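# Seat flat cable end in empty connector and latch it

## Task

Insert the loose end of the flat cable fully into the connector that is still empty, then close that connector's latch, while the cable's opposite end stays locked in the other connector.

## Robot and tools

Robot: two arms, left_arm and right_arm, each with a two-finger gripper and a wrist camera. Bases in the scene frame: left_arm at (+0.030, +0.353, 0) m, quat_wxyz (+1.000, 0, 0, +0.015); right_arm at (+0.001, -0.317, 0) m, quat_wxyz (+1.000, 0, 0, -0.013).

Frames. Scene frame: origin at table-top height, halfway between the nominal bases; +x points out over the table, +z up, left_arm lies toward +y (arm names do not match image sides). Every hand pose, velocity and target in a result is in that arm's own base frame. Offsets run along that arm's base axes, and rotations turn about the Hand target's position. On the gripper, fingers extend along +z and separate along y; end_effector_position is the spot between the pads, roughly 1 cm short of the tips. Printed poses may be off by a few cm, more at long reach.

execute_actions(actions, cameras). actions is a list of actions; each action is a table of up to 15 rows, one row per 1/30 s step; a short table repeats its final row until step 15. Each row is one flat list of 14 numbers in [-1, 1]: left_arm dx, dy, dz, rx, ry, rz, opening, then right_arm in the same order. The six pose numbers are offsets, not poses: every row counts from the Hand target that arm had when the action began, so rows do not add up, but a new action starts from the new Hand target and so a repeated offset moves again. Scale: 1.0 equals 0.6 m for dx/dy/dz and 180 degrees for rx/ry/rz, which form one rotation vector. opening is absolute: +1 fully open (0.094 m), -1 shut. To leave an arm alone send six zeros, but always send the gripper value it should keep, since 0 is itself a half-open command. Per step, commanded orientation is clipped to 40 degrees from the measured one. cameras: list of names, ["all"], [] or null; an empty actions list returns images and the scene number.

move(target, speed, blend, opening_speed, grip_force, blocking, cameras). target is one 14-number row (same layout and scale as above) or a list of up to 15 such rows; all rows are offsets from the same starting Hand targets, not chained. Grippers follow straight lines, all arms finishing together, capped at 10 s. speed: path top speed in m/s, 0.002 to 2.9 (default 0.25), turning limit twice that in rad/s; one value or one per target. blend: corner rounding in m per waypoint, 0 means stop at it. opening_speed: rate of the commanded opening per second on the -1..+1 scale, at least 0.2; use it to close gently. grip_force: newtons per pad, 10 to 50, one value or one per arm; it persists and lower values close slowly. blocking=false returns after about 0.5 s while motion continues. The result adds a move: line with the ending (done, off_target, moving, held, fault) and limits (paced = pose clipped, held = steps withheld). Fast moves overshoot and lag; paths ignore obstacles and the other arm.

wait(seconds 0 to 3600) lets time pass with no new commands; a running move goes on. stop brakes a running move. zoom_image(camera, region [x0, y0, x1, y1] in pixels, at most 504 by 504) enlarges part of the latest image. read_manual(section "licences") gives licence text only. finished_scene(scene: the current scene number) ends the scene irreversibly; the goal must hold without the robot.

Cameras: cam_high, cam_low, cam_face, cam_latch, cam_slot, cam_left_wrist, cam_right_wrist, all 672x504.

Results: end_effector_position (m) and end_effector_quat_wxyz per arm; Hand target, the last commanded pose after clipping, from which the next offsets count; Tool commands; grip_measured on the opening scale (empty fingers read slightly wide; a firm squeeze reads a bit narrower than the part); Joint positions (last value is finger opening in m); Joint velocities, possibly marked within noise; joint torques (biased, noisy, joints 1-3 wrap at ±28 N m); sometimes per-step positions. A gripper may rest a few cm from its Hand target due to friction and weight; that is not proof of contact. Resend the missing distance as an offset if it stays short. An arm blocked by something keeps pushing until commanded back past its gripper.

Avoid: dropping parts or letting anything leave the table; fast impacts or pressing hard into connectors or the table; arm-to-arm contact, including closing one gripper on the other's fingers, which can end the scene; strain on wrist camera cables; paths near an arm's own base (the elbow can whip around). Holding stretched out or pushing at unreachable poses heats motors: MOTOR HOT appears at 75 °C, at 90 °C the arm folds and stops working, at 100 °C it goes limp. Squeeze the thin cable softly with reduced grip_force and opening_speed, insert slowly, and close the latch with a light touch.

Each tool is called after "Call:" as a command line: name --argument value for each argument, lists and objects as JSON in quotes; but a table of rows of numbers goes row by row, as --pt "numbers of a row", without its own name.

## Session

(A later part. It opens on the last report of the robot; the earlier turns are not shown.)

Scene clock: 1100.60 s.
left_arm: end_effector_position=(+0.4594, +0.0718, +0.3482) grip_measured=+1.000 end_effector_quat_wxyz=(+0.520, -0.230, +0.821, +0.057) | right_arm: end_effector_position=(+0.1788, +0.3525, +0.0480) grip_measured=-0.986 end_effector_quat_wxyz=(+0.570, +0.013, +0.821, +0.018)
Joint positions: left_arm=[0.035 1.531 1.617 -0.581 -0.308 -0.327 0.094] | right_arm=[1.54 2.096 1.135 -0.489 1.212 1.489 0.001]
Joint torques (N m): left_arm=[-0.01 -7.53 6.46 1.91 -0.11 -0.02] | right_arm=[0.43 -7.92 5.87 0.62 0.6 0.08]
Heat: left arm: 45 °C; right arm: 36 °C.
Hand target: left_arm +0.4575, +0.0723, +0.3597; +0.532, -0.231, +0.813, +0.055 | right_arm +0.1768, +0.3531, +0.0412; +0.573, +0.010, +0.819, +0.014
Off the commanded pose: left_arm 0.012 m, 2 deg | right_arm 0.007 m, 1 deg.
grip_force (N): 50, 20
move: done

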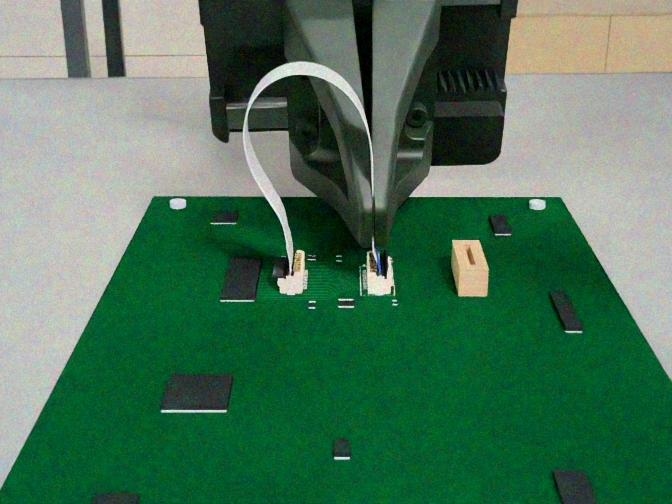

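Call:
move --target '[0,0,0,0,0,0,1, 0,0.003,0.001,0.004,0,0,-1]' --speed 0.02 --grip_force '[50,20]' --cameras '["cam_latch","cam_slot"]'

Call:
zoom_image --camera "cam_latch" --region '[350, 225, 410, 285]'

Call:
zoom_image --camera "cam_slot" --region '[335, 225, 475, 325]'

Scene clock: 1110.00 s.
left_arm: end_effector_position=(+0.4594, +0.0718, +0.3482) grip_measured=+1.000 end_effector_quat_wxyz=(+0.520, -0.230, +0.821, +0.057) | right_arm: end_effector_position=(+0.1788, +0.3536, +0.0481) grip_measured=-0.986 end_effector_quat_wxyz=(+0.570, +0.016, +0.821, +0.021)
Joint positions: left_arm=[0.035 1.531 1.617 -0.581 -0.308 -0.327 0.094] | right_arm=[1.54 2.096 1.135 -0.481 1.212 1.49 0.001]
Joint torques (N m): left_arm=[-0.02 -7.51 6.48 1.9 -0.11 -0.02] | right_arm=[0.5 -8.06 6.06 0.63 0.6 0.11]
Heat: left arm: 45 °C; right arm: 36 °C.
Hand target: left_arm +0.4575, +0.0723, +0.3597; +0.532, -0.231, +0.813, +0.055 | right_arm +0.1768, +0.3548, +0.0418; +0.573, +0.013, +0.819, +0.019
Off the commanded pose: left_arm 0.012 m, 2 deg | right_arm 0.007 m, 1 deg.
grip_force (N): 50, 20
move: done

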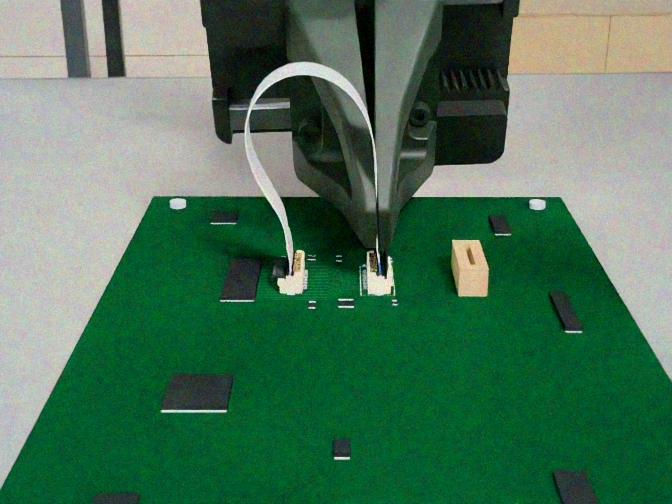

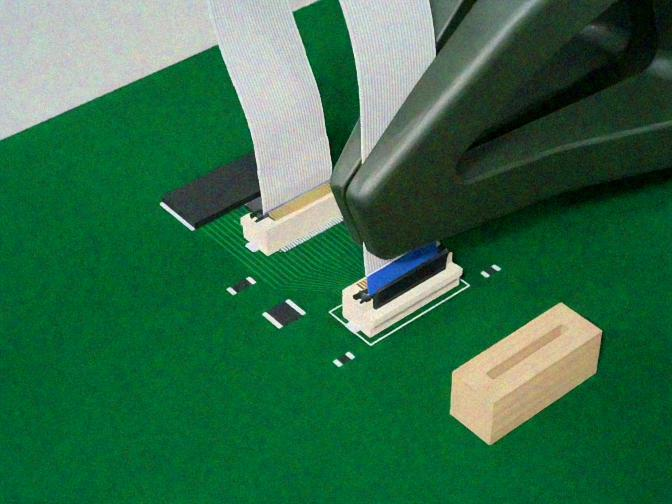

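Scaled by 8.400 from the camera's image (finer frame: 960x720).

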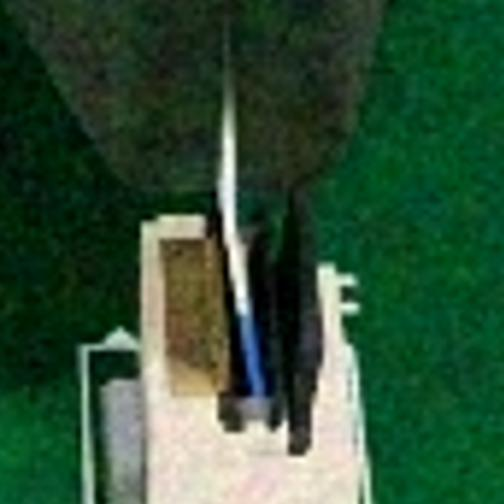

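Scaled by 3.600 from the camera's image (finer frame: 960x720).

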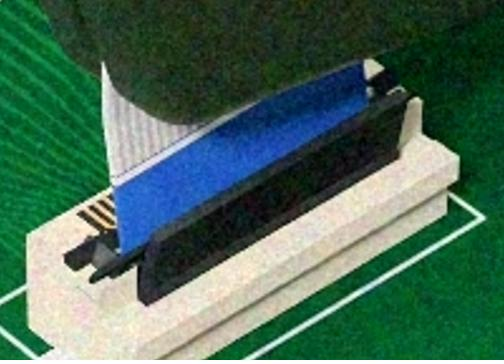

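Call:
move --target '[0,0,0,0,0,0,1, 0,0.002,-0.004,0.001,0,0,-1]' --speed 0.02 --grip_force '[50,20]' --cameras '["cam_latch","cam_slot","cam_face"]'

Call:
zoom_image --camera "cam_latch" --region '[350, 225, 410, 285]'

Call:
zoom_image --camera "cam_slot" --region '[335, 225, 475, 325]'

Call:
zoom_image --camera "cam_face" --region '[230, 170, 330, 240]'

Scene clock: 1119.53 s.
left_arm: end_effector_position=(+0.4594, +0.0718, +0.3482) grip_measured=+1.000 end_effector_quat_wxyz=(+0.520, -0.230, +0.821, +0.057) | right_arm: end_effector_position=(+0.1792, +0.3541, +0.0476) grip_measured=-0.986 end_effector_quat_wxyz=(+0.572, +0.017, +0.819, +0.022)
Joint positions: left_arm=[0.035 1.531 1.617 -0.581 -0.308 -0.327 0.094] | right_arm=[1.54 2.1 1.135 -0.473 1.217 1.49 0.001]
Joint torques (N m): left_arm=[0.01 -7.54 6.45 1.9 -0.11 -0.02] | right_arm=[0.38 -7.64 6.3 0.66 0.59 0.09]
Heat: left arm: 45 °C; right arm: 36 °C.
Hand target: left_arm +0.4575, +0.0723, +0.3597; +0.532, -0.231, +0.813, +0.055 | right_arm +0.1768, +0.3560, +0.0394; +0.573, +0.014, +0.819, +0.021
Off the commanded pose: left_arm 0.012 m, 2 deg | right_arm 0.009 m, 0 deg.
grip_force (N): 50, 20
move: done
Images, in order (width x height): cam_face 672x504, cam_latch 672x504, cam_slot 672x504.

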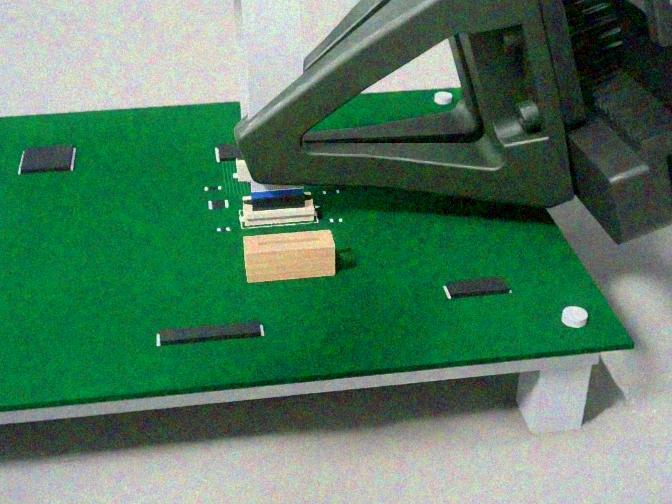

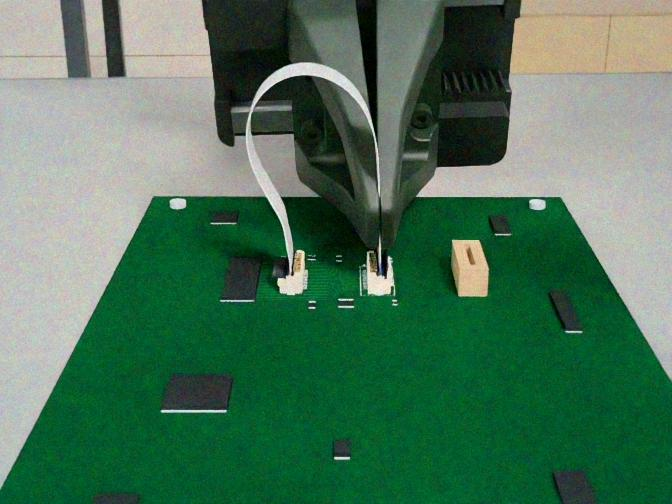

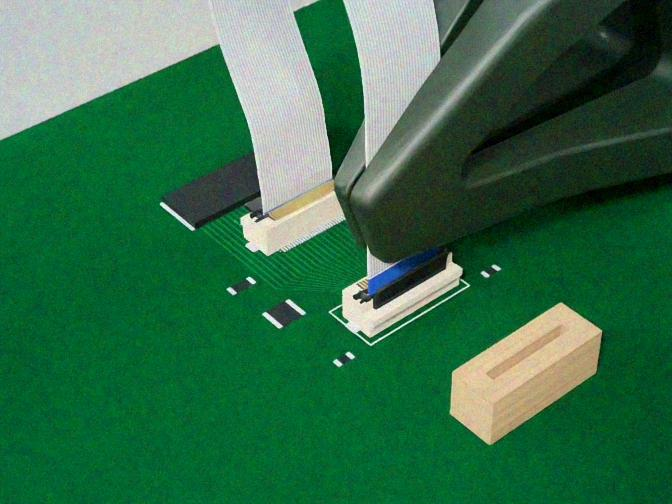

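Scaled by 8.400 from the camera's image (finer frame: 960x720).

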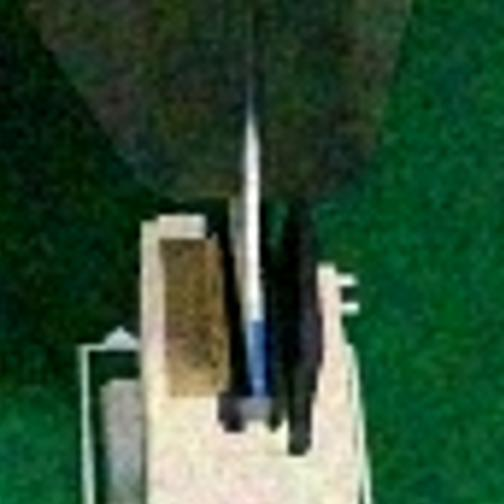

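Scaled by 3.600 from the camera's image (finer frame: 960x720).

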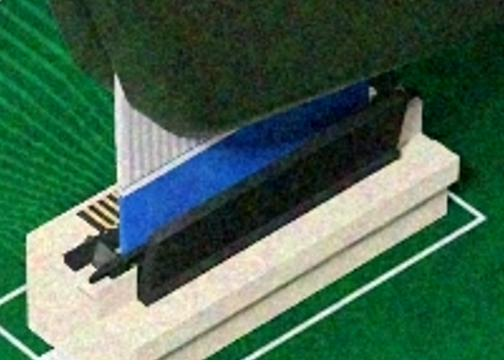

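Scaled by 5.040 from the camera's image (finer frame: 960x720).

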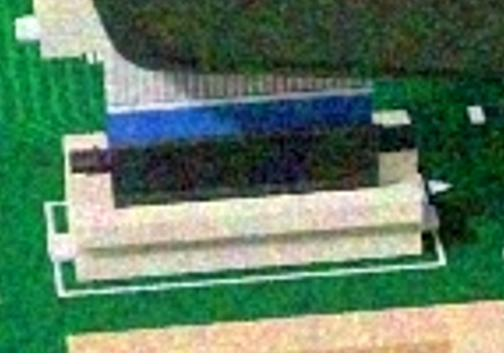

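Call:
move --target '[0,0,0,0,0,0,1, 0,0,-0.005,-0.002,0,0,-1]' --speed 0.02 --grip_force '[50,20]' --cameras '["cam_latch","cam_slot","cam_face"]'

Call:
zoom_image --camera "cam_latch" --region '[350, 225, 410, 285]'

Call:
zoom_image --camera "cam_slot" --region '[335, 225, 475, 325]'

Call:
zoom_image --camera "cam_face" --region '[230, 170, 330, 240]'

Scene clock: 1134.70 s.
left_arm: end_effector_position=(+0.4594, +0.0718, +0.3482) grip_measured=+1.000 end_effector_quat_wxyz=(+0.520, -0.230, +0.821, +0.057) | right_arm: end_effector_position=(+0.1795, +0.3539, +0.0473) grip_measured=-0.986 end_effector_quat_wxyz=(+0.578, +0.016, +0.816, +0.021)
Joint positions: left_arm=[0.035 1.531 1.617 -0.581 -0.308 -0.327 0.094] | right_arm=[1.541 2.108 1.135 -0.471 1.229 1.491 0.001]
Joint torques (N m): left_arm=[-0.01 -7.51 6.48 1.91 -0.11 -0.02] | right_arm=[0.43 -7.56 6.48 0.65 0.42 0.06]
Heat: left arm: 45 °C; right arm: 36 °C.
Hand target: left_arm +0.4575, +0.0723, +0.3597; +0.532, -0.231, +0.813, +0.055 | right_arm +0.1768, +0.3560, +0.0364; +0.573, +0.012, +0.819, +0.018
Off the commanded pose: left_arm 0.012 m, 2 deg | right_arm 0.011 m, 1 deg.
grip_force (N): 50, 20
move: off_target (right_arm)
Images, in order (width x height): cam_face 672x504, cam_latch 672x504, cam_slot 672x504.

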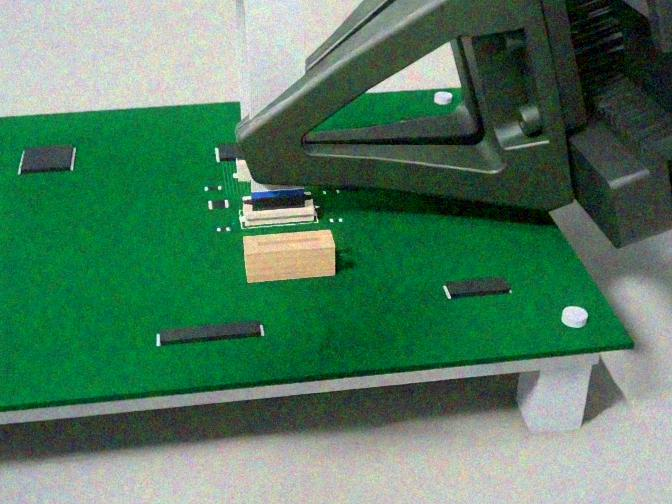

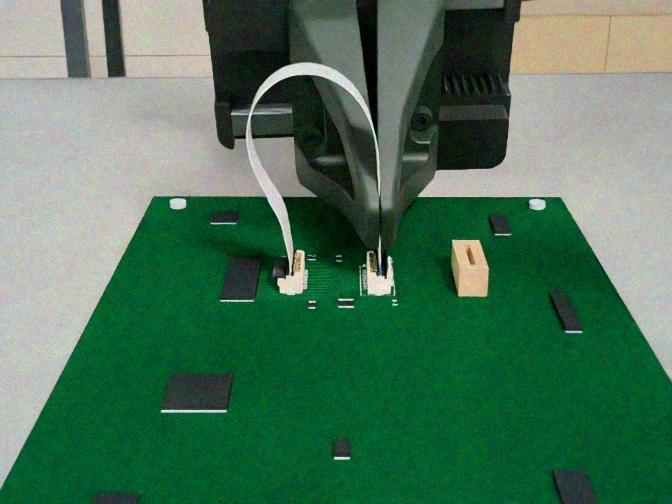

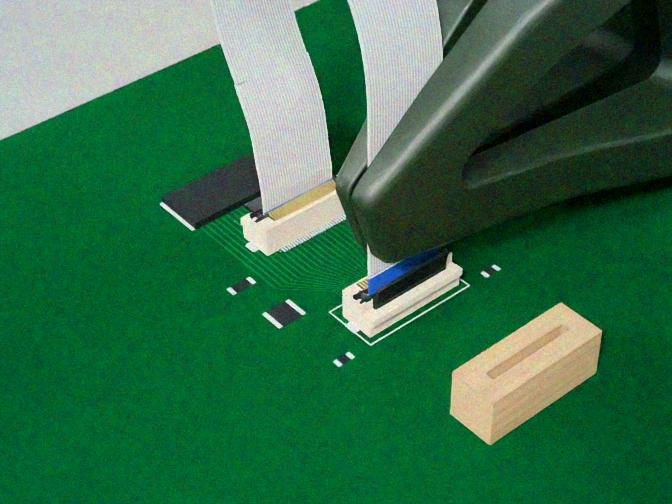

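Scaled by 8.400 from the camera's image (finer frame: 960x720).

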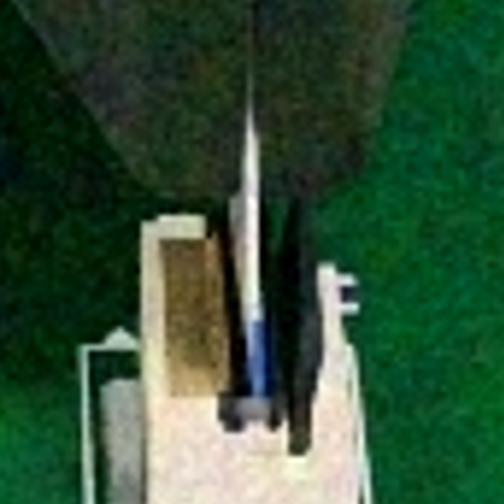

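Scaled by 3.600 from the camera's image (finer frame: 960x720).

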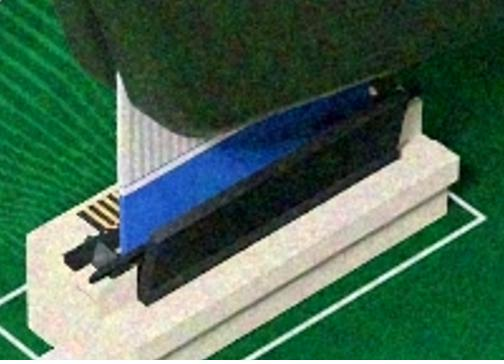

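Scaled by 5.040 from the camera's image (finer frame: 960x720).

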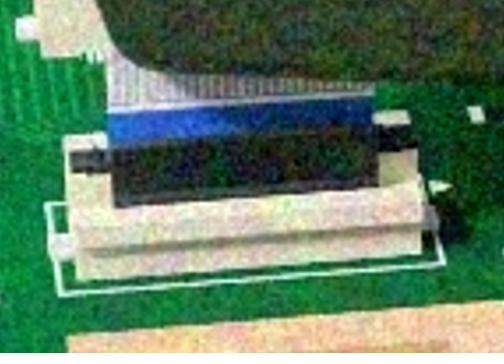

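Call:
move --target '[0,0,0,0,0,0,1, 0,0,-0.002,0,0.012,0,-1]' --speed 0.02 --grip_force '[50,20]' --cameras '["cam_latch","cam_slot","cam_face"]'

Call:
zoom_image --camera "cam_latch" --region '[350, 225, 410, 285]'

Call:
zoom_image --camera "cam_slot" --region '[335, 225, 475, 325]'

Call:
zoom_image --camera "cam_face" --region '[230, 170, 330, 240]'

Scene clock: 1179.87 s.
left_arm: end_effector_position=(+0.4594, +0.0718, +0.3482) grip_measured=+1.000 end_effector_quat_wxyz=(+0.520, -0.230, +0.821, +0.057) | right_arm: end_effector_position=(+0.1784, +0.3545, +0.0443) grip_measured=-0.986 end_effector_quat_wxyz=(+0.570, +0.016, +0.821, +0.022)
Joint positions: left_arm=[0.035 1.531 1.617 -0.581 -0.308 -0.327 0.094] | right_arm=[1.541 2.108 1.135 -0.469 1.212 1.492 0.001]
Joint torques (N m): left_arm=[-0.01 -7.51 6.46 1.9 -0.11 -0.02] | right_arm=[-0.01 -8.7 6.68 0.52 0.22 0]
Heat: left arm: 45 °C; right arm: 35 °C.
Hand target: left_arm +0.4575, +0.0723, +0.3597; +0.532, -0.231, +0.813, +0.055 | right_arm +0.1768, +0.3560, +0.0352; +0.557, +0.013, +0.830, +0.018
Off the commanded pose: left_arm 0.012 m, 2 deg | right_arm 0.009 m, 2 deg.
grip_force (N): 50, 20
move: done
Images, in order (width x height): cam_face 672x504, cam_latch 672x504, cam_slot 672x504.

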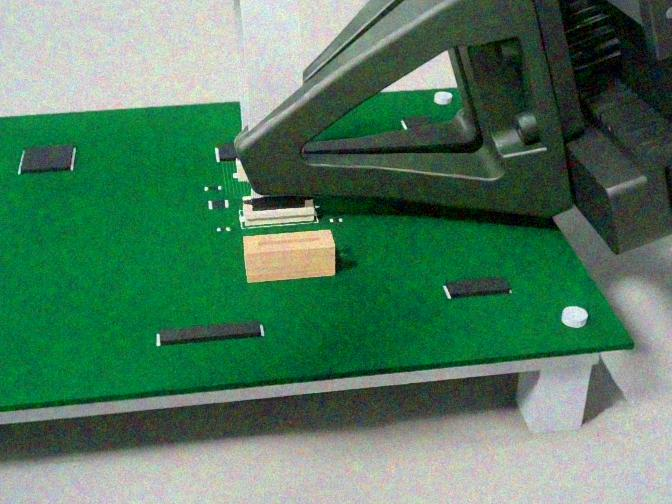

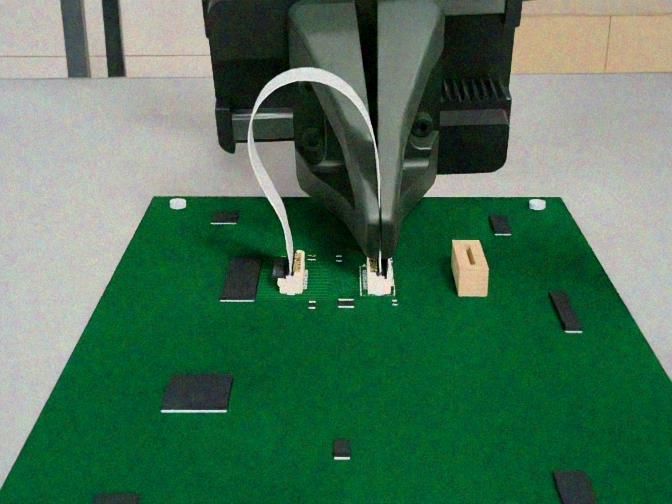

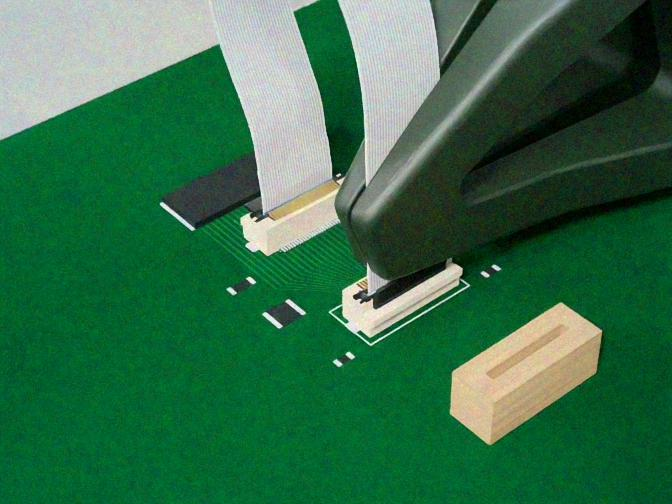

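Scaled by 8.400 from the camera's image (finer frame: 960x720).

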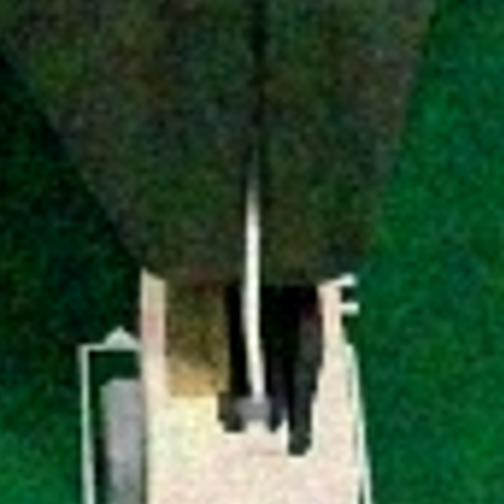

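Scaled by 3.600 from the camera's image (finer frame: 960x720).

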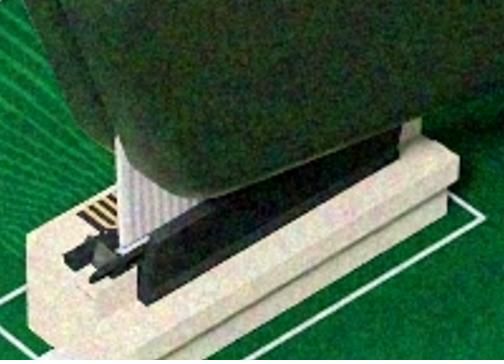

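Scaled by 5.040 from the camera's image (finer frame: 960x720).

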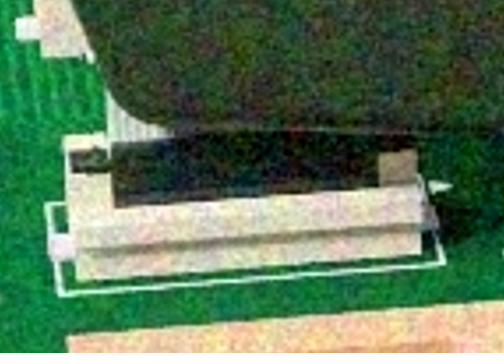

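Call:
move --target '[0,0,0,0,0,0,1, 0,0,0.002,0,-0.008,0,-1]' --speed 0.02 --grip_force '[50,20]' --cameras '[]'

Scene clock: 1243.70 s.
left_arm: end_effector_position=(+0.4594, +0.0718, +0.3482) grip_measured=+1.000 end_effector_quat_wxyz=(+0.520, -0.230, +0.821, +0.057) | right_arm: end_effector_position=(+0.1785, +0.3546, +0.0445) grip_measured=-0.986 end_effector_quat_wxyz=(+0.571, +0.017, +0.821, +0.022)
Joint positions: left_arm=[0.035 1.531 1.617 -0.581 -0.308 -0.327 0.094] | right_arm=[1.541 2.108 1.135 -0.468 1.212 1.492 0.001]
Joint torques (N m): left_arm=[0.01 -7.53 6.46 1.9 -0.11 -0.02] | right_arm=[0.23 -8.01 6.43 0.6 0.44 0.05]
Heat: left arm: 45 °C; right arm: 36 °C.
Hand target: left_arm +0.4575, +0.0723, +0.3597; +0.532, -0.231, +0.813, +0.055 | right_arm +0.1768, +0.3560, +0.0363; +0.568, +0.012, +0.823, +0.018
Off the commanded pose: left_arm 0.012 m, 2 deg | right_arm 0.008 m, 1 deg.
grip_force (N): 50, 20
move: done

Call:
move --target '[0,0,0,0,0,0,1, 0,0,0.002,0,-0.004,0,-0.85]' --speed 0.02 --opening_speed 0.2 --grip_force '[50,20]' --cameras '["cam_latch","cam_slot","cam_face"]'

Call:
zoom_image --camera "cam_latch" --region '[350, 225, 410, 285]'

Call:
zoom_image --camera "cam_slot" --region '[335, 225, 475, 325]'

Call:
zoom_image --camera "cam_face" --region '[230, 170, 330, 240]'

Scene clock: 1253.60 s.
left_arm: end_effector_position=(+0.4594, +0.0718, +0.3482) grip_measured=+1.000 end_effector_quat_wxyz=(+0.520, -0.230, +0.821, +0.057) | right_arm: end_effector_position=(+0.1783, +0.3546, +0.0437) grip_measured=-0.852 end_effector_quat_wxyz=(+0.569, +0.016, +0.822, +0.022)
Joint positions: left_arm=[0.035 1.531 1.617 -0.581 -0.308 -0.327 0.094] | right_arm=[1.541 2.108 1.135 -0.468 1.209 1.492 0.007]
Joint torques (N m): left_arm=[-0.01 -7.54 6.46 1.91 -0.11 -0.02] | right_arm=[0.4 -7.86 6.52 0.58 0.63 0.05]
Heat: left arm: 45 °C; right arm: 36 °C.
Hand target: left_arm +0.4575, +0.0723, +0.3597; +0.532, -0.231, +0.813, +0.055 | right_arm +0.1768, +0.3560, +0.0376; +0.573, +0.012, +0.819, +0.018
Off the commanded pose: left_arm 0.012 m, 2 deg | right_arm 0.007 m, 1 deg.
grip_force (N): 50, 20
move: done
Images, in order (width x height): cam_face 672x504, cam_latch 672x504, cam_slot 672x504.

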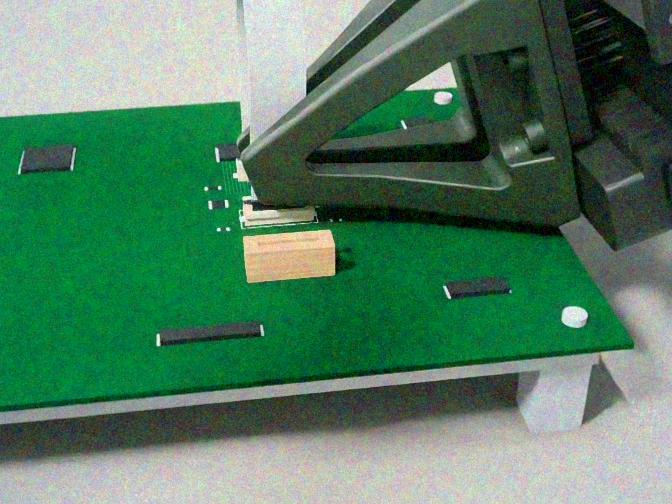

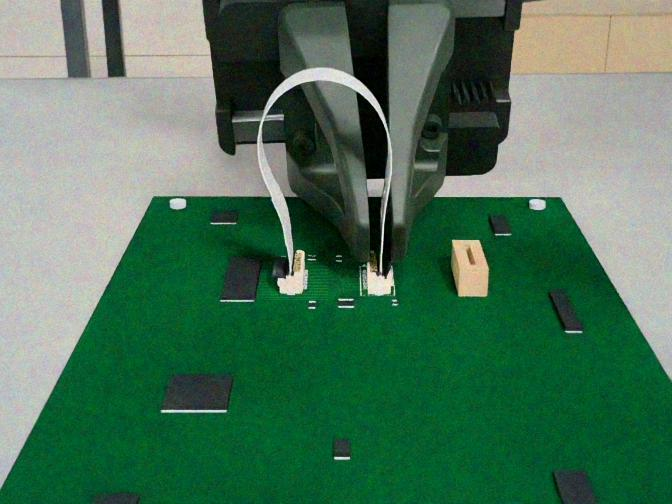

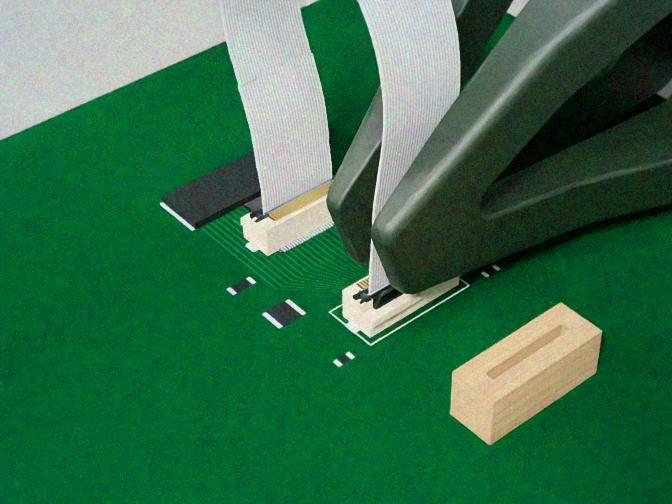

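Scaled by 8.400 from the camera's image (finer frame: 960x720).

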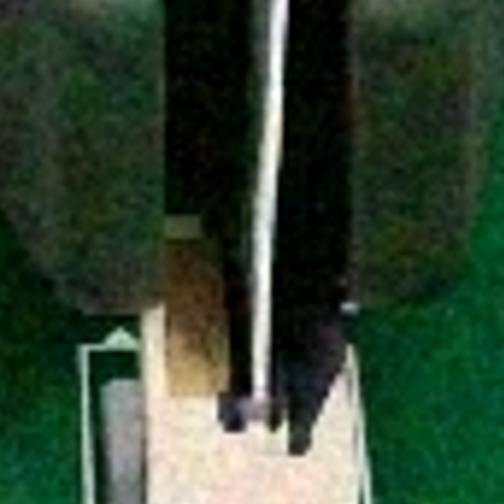

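Scaled by 3.600 from the camera's image (finer frame: 960x720).

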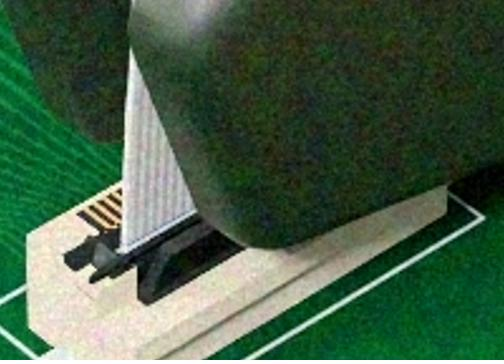

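Scaled by 5.040 from the camera's image (finer frame: 960x720).

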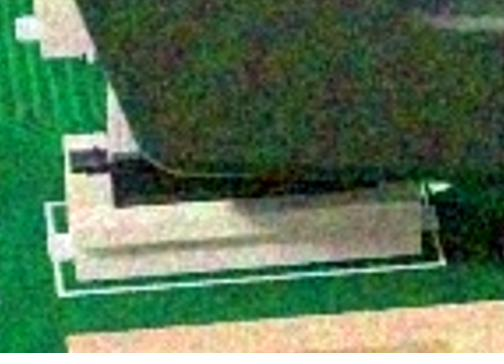

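Call:
move --target '[0,0,0,0,0,0,1, 0,0,0,0,0,0,-0.65]' --speed 0.02 --opening_speed 0.2 --grip_force '[50,20]' --cameras '["cam_latch"]'

Call:
zoom_image --camera "cam_latch" --region '[330, 190, 430, 300]'

Scene clock: 1348.10 s.
left_arm: end_effector_position=(+0.4594, +0.0718, +0.3482) grip_measured=+1.000 end_effector_quat_wxyz=(+0.520, -0.230, +0.821, +0.057) | right_arm: end_effector_position=(+0.1782, +0.3546, +0.0436) grip_measured=-0.652 end_effector_quat_wxyz=(+0.569, +0.016, +0.822, +0.022)
Joint positions: left_arm=[0.035 1.531 1.617 -0.581 -0.308 -0.327 0.094] | right_arm=[1.541 2.108 1.135 -0.468 1.208 1.492 0.016]
Joint torques (N m): left_arm=[-0.01 -7.53 6.46 1.9 -0.11 -0.02] | right_arm=[0.4 -7.71 6.41 0.62 0.65 0.07]
Heat: left arm: 45 °C; right arm: 36 °C.
Hand target: left_arm +0.4575, +0.0723, +0.3597; +0.532, -0.231, +0.813, +0.055 | right_arm +0.1768, +0.3560, +0.0376; +0.573, +0.012, +0.819, +0.018
Off the commanded pose: left_arm 0.012 m, 2 deg | right_arm 0.006 m, 1 deg.
grip_force (N): 50, 20
move: done

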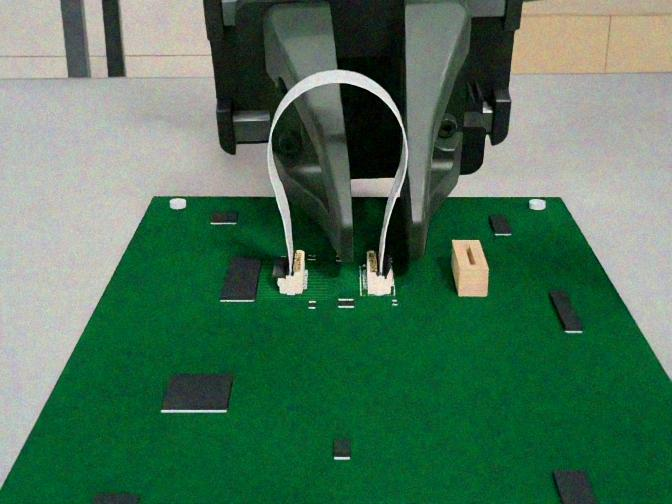

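Scaled by 4.582 from the camera's image (finer frame: 960x720).

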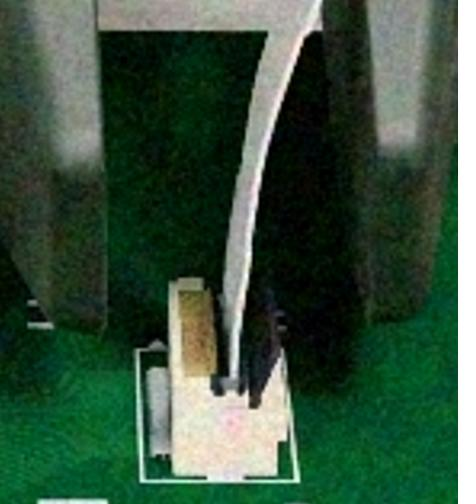

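Call:
move --target '[0,0,0,0,0,0,1, 0.002,0,0.0165,0.0,-0.016,0,-0.65]' --speed 0.03 --grip_force '[50,20]' --cameras '["cam_latch","cam_slot"]'

Call:
zoom_image --camera "cam_latch" --region '[330, 190, 430, 300]'

Scene clock: 1400.37 s.
left_arm: end_effector_position=(+0.4594, +0.0718, +0.3482) grip_measured=+1.000 end_effector_quat_wxyz=(+0.520, -0.230, +0.821, +0.057) | right_arm: end_effector_position=(+0.1788, +0.3546, +0.0497) grip_measured=-0.652 end_effector_quat_wxyz=(+0.584, +0.016, +0.811, +0.022)
Joint positions: left_arm=[0.035 1.531 1.617 -0.581 -0.308 -0.327 0.094] | right_arm=[1.546 2.108 1.135 -0.468 1.245 1.492 0.016]
Joint torques (N m): left_arm=[-0.02 -7.54 6.5 1.9 -0.11 -0.02] | right_arm=[0.58 -8.27 6.41 0.6 0.74 0.01]
Heat: left arm: 45 °C; right arm: 36 °C.
Hand target: left_arm +0.4575, +0.0723, +0.3597; +0.532, -0.231, +0.813, +0.055 | right_arm +0.1779, +0.3560, +0.0475; +0.593, +0.012, +0.805, +0.018
Off the commanded pose: left_arm 0.012 m, 2 deg | right_arm 0.003 m, 1 deg.
grip_force (N): 50, 20
move: done

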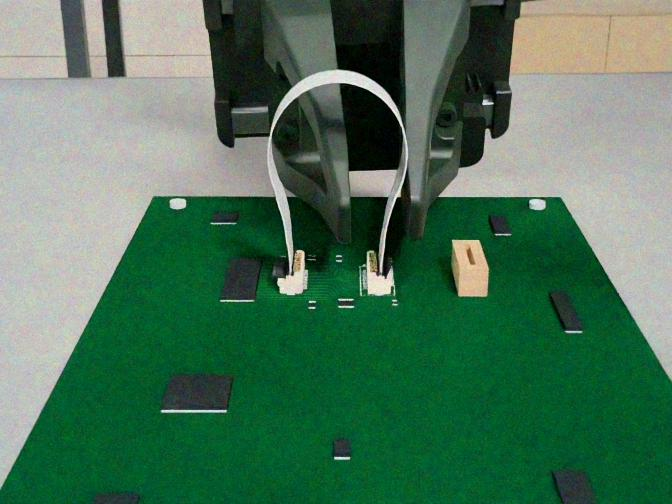

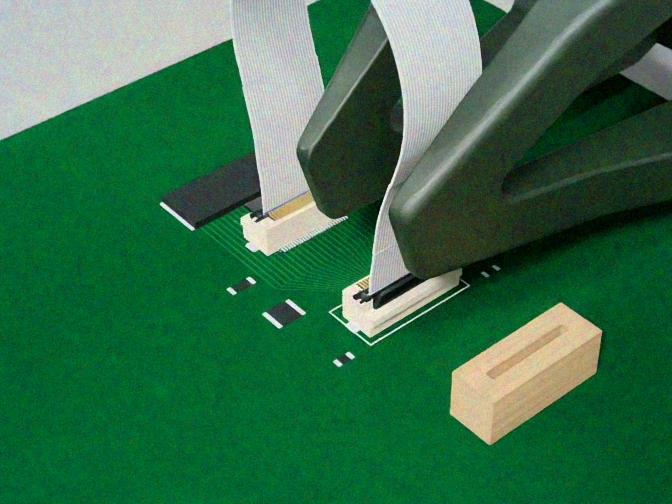

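Scaled by 4.582 from the camera's image (finer frame: 960x720).

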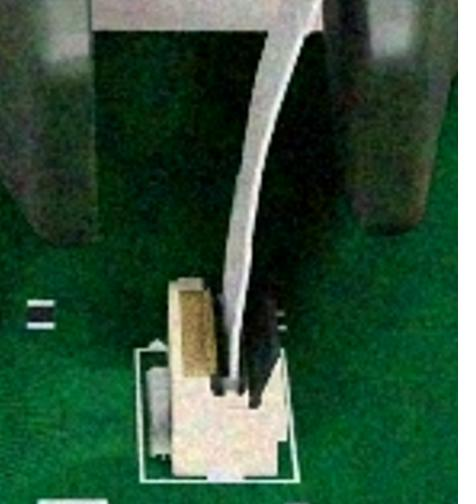

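Call:
move --target '[0,0,0,0,0,0,1, 0,0,0,0.053,0,-0.0177,-0.65]' --speed 0.04 --grip_force '[50,20]' --cameras '["cam_latch","cam_slot"]'

Call:
zoom_image --camera "cam_latch" --region '[330, 190, 430, 300]'

Scene clock: 1414.30 s.
left_arm: end_effector_position=(+0.4594, +0.0718, +0.3482) grip_measured=+1.000 end_effector_quat_wxyz=(+0.520, -0.230, +0.821, +0.057) | right_arm: end_effector_position=(+0.1790, +0.3545, +0.0502) grip_measured=-0.652 end_effector_quat_wxyz=(+0.581, +0.088, +0.806, +0.074)
Joint positions: left_arm=[0.035 1.531 1.617 -0.581 -0.308 -0.327 0.094] | right_arm=[1.546 2.108 1.135 -0.468 1.248 1.67 0.016]
Joint torques (N m): left_arm=[-0.01 -7.53 6.48 1.9 -0.11 -0.02] | right_arm=[0.54 -7.91 7.08 0.52 0.75 0.11]
Heat: left arm: 45 °C; right arm: 36 °C.
Hand target: left_arm +0.4575, +0.0723, +0.3597; +0.532, -0.231, +0.813, +0.055 | right_arm +0.1779, +0.3560, +0.0475; +0.590, +0.083, +0.800, +0.069
Off the commanded pose: left_arm 0.012 m, 2 deg | right_arm 0.003 m, 2 deg.
grip_force (N): 50, 20
move: done

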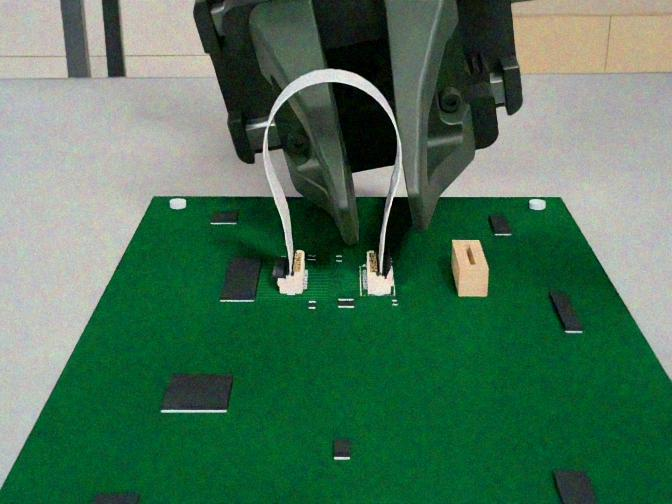

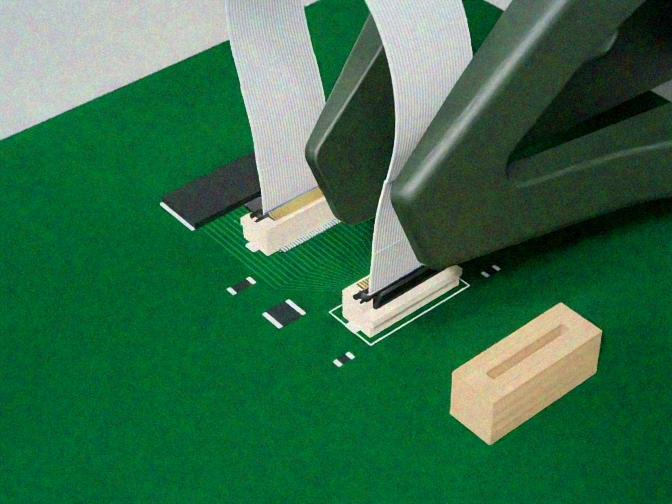

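Scaled by 4.582 from the camera's image (finer frame: 960x720).

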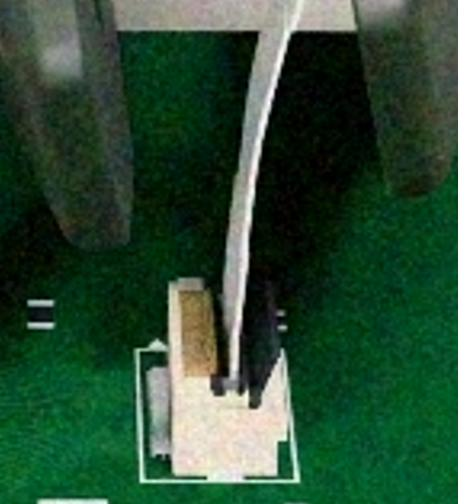

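Call:
move --target '[0,0,0,0,0,0,1, 0,0,0,0.037,0,-0.0125,-0.65]' --speed 0.04 --grip_force '[50,20]' --cameras '["cam_latch","cam_slot"]'

Call:
zoom_image --camera "cam_latch" --region '[330, 190, 430, 300]'

Scene clock: 1423.53 s.
left_arm: end_effector_position=(+0.4594, +0.0718, +0.3482) grip_measured=+1.000 end_effector_quat_wxyz=(+0.520, -0.230, +0.821, +0.057) | right_arm: end_effector_position=(+0.1796, +0.3536, +0.0506) grip_measured=-0.652 end_effector_quat_wxyz=(+0.579, +0.138, +0.796, +0.109)
Joint positions: left_arm=[0.035 1.531 1.617 -0.581 -0.308 -0.327 0.094] | right_arm=[1.546 2.113 1.135 -0.471 1.259 1.801 0.016]
Joint torques (N m): left_arm=[-0.01 -7.53 6.46 1.9 -0.11 -0.02] | right_arm=[0.42 -7.91 7.62 0.37 0.68 0.09]
Heat: left arm: 45 °C; right arm: 36 °C.
Hand target: left_arm +0.4575, +0.0723, +0.3597; +0.532, -0.231, +0.813, +0.055 | right_arm +0.1779, +0.3560, +0.0475; +0.586, +0.133, +0.793, +0.103
Off the commanded pose: left_arm 0.012 m, 2 deg | right_arm 0.004 m, 1 deg.
grip_force (N): 50, 20
move: done

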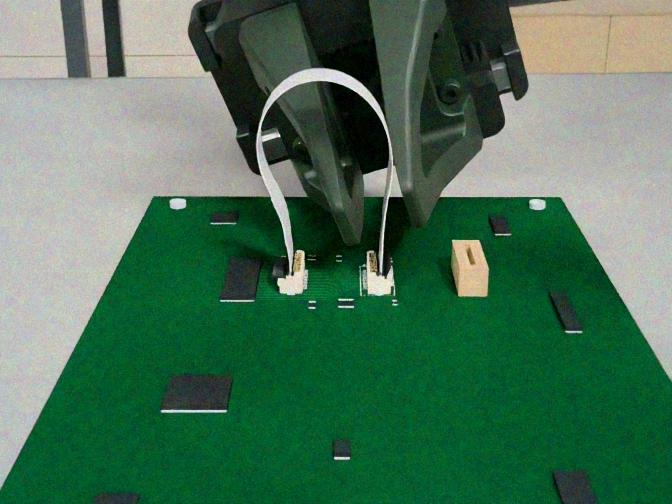

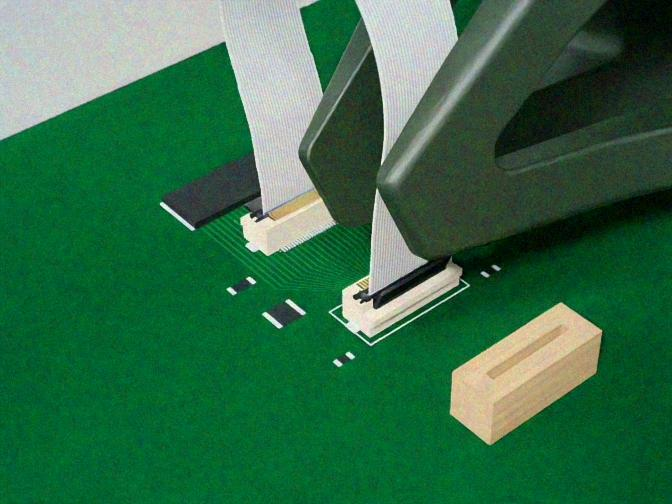

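Scaled by 4.582 from the camera's image (finer frame: 960x720).

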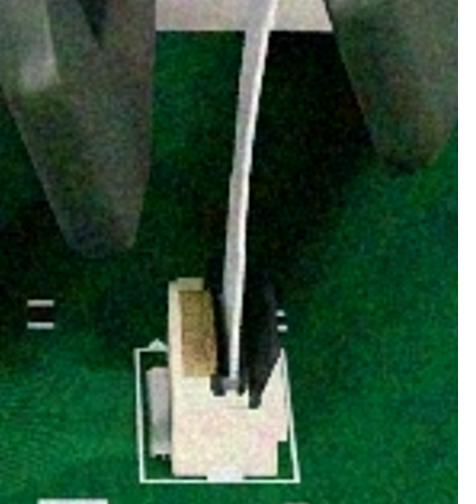

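Call:
move --target '[0,0,0,0,0,0,1, 0,-0.008,-0.001,0,0,-0.004,-0.65]' --speed 0.03 --grip_force '[50,20]' --cameras '["cam_latch","cam_slot"]'

Call:
zoom_image --camera "cam_latch" --region '[330, 190, 430, 300]'

Scene clock: 1453.23 s.
left_arm: end_effector_position=(+0.4594, +0.0718, +0.3482) grip_measured=+1.000 end_effector_quat_wxyz=(+0.520, -0.230, +0.821, +0.057) | right_arm: end_effector_position=(+0.1797, +0.3495, +0.0508) grip_measured=-0.652 end_effector_quat_wxyz=(+0.581, +0.146, +0.794, +0.108)
Joint positions: left_arm=[0.035 1.531 1.617 -0.581 -0.308 -0.327 0.094] | right_arm=[1.546 2.113 1.135 -0.504 1.262 1.843 0.016]
Joint torques (N m): left_arm=[0.01 -7.51 6.46 1.9 -0.11 -0.02] | right_arm=[0.43 -7.82 7.51 0.25 0.67 0.03]
Heat: left arm: 45 °C; right arm: 35 °C.
Hand target: left_arm +0.4575, +0.0723, +0.3597; +0.532, -0.231, +0.813, +0.055 | right_arm +0.1779, +0.3512, +0.0469; +0.587, +0.138, +0.792, +0.100
Off the commanded pose: left_arm 0.012 m, 2 deg | right_arm 0.005 m, 2 deg.
grip_force (N): 50, 20
move: done

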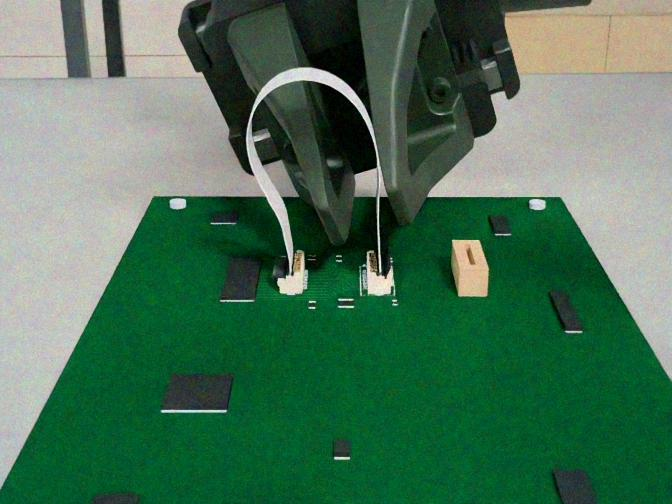

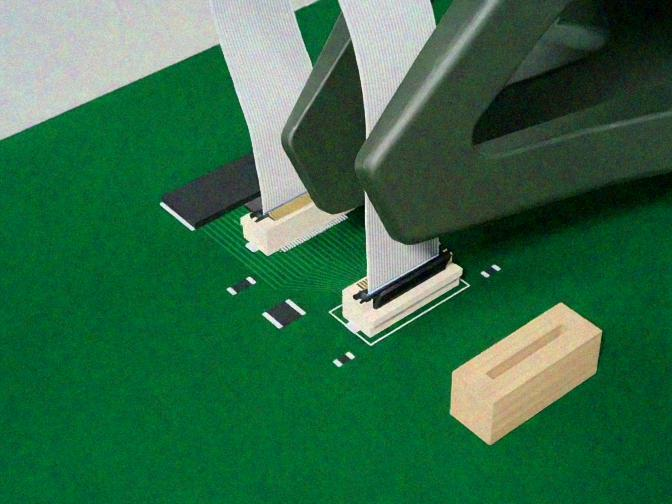

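Scaled by 4.582 from the camera's image (finer frame: 960x720).

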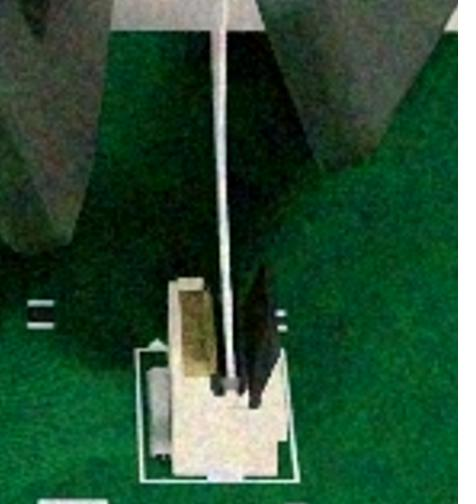

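Call:
move --target '[0,0,0,0,0,0,1, 0,0,0,0,0,0,-0.78]' --speed 0.03 --opening_speed 0.2 --grip_force '[50,20]' --cameras '["cam_latch","cam_face"]'

Call:
zoom_image --camera "cam_latch" --region '[330, 190, 430, 300]'

Call:
zoom_image --camera "cam_face" --region '[230, 170, 330, 240]'

Scene clock: 1469.33 s.
left_arm: end_effector_position=(+0.4594, +0.0718, +0.3482) grip_measured=+1.000 end_effector_quat_wxyz=(+0.520, -0.230, +0.821, +0.057) | right_arm: end_effector_position=(+0.1797, +0.3483, +0.0499) grip_measured=-0.778 end_effector_quat_wxyz=(+0.581, +0.144, +0.794, +0.105)
Joint positions: left_arm=[0.035 1.531 1.617 -0.581 -0.308 -0.327 0.094] | right_arm=[1.546 2.115 1.135 -0.511 1.263 1.846 0.01]
Joint torques (N m): left_arm=[-0.01 -7.51 6.43 1.9 -0.11 -0.02] | right_arm=[0.53 -7.88 7.69 0.29 0.62 0.05]
Heat: left arm: 45 °C; right arm: 35 °C.
Hand target: left_arm +0.4575, +0.0723, +0.3597; +0.532, -0.231, +0.813, +0.055 | right_arm +0.1779, +0.3513, +0.0469; +0.586, +0.138, +0.792, +0.100
Off the commanded pose: left_arm 0.012 m, 2 deg | right_arm 0.005 m, 1 deg.
grip_force (N): 50, 20
move: done
Images, in order (width x height): cam_face 672x504, cam_latch 672x504.

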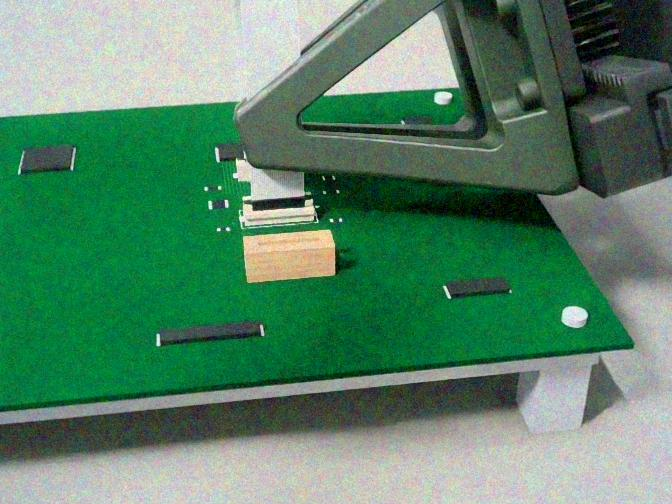

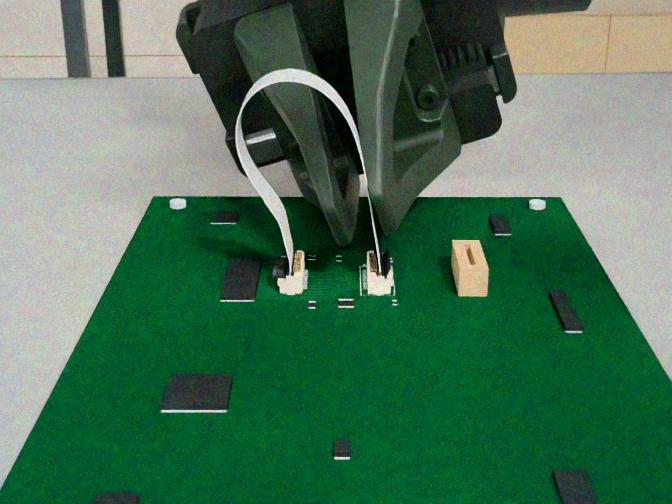

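Scaled by 4.582 from the camera's image (finer frame: 960x720).

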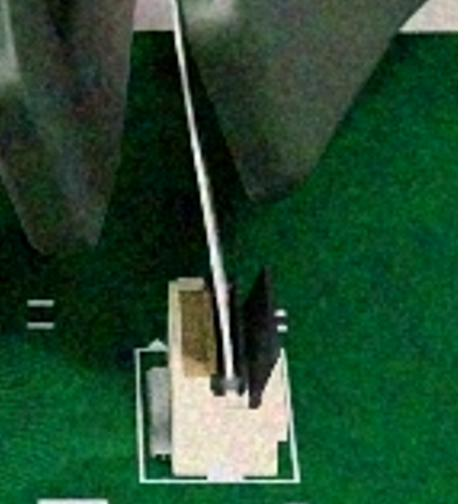

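Scaled by 5.040 from the camera's image (finer frame: 960x720).

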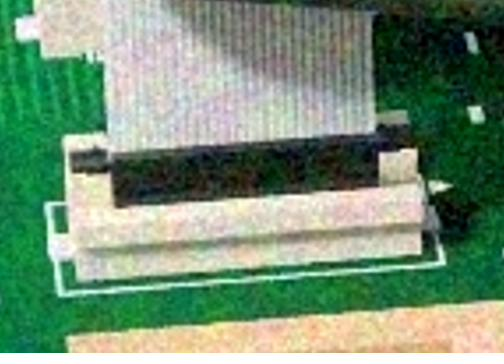

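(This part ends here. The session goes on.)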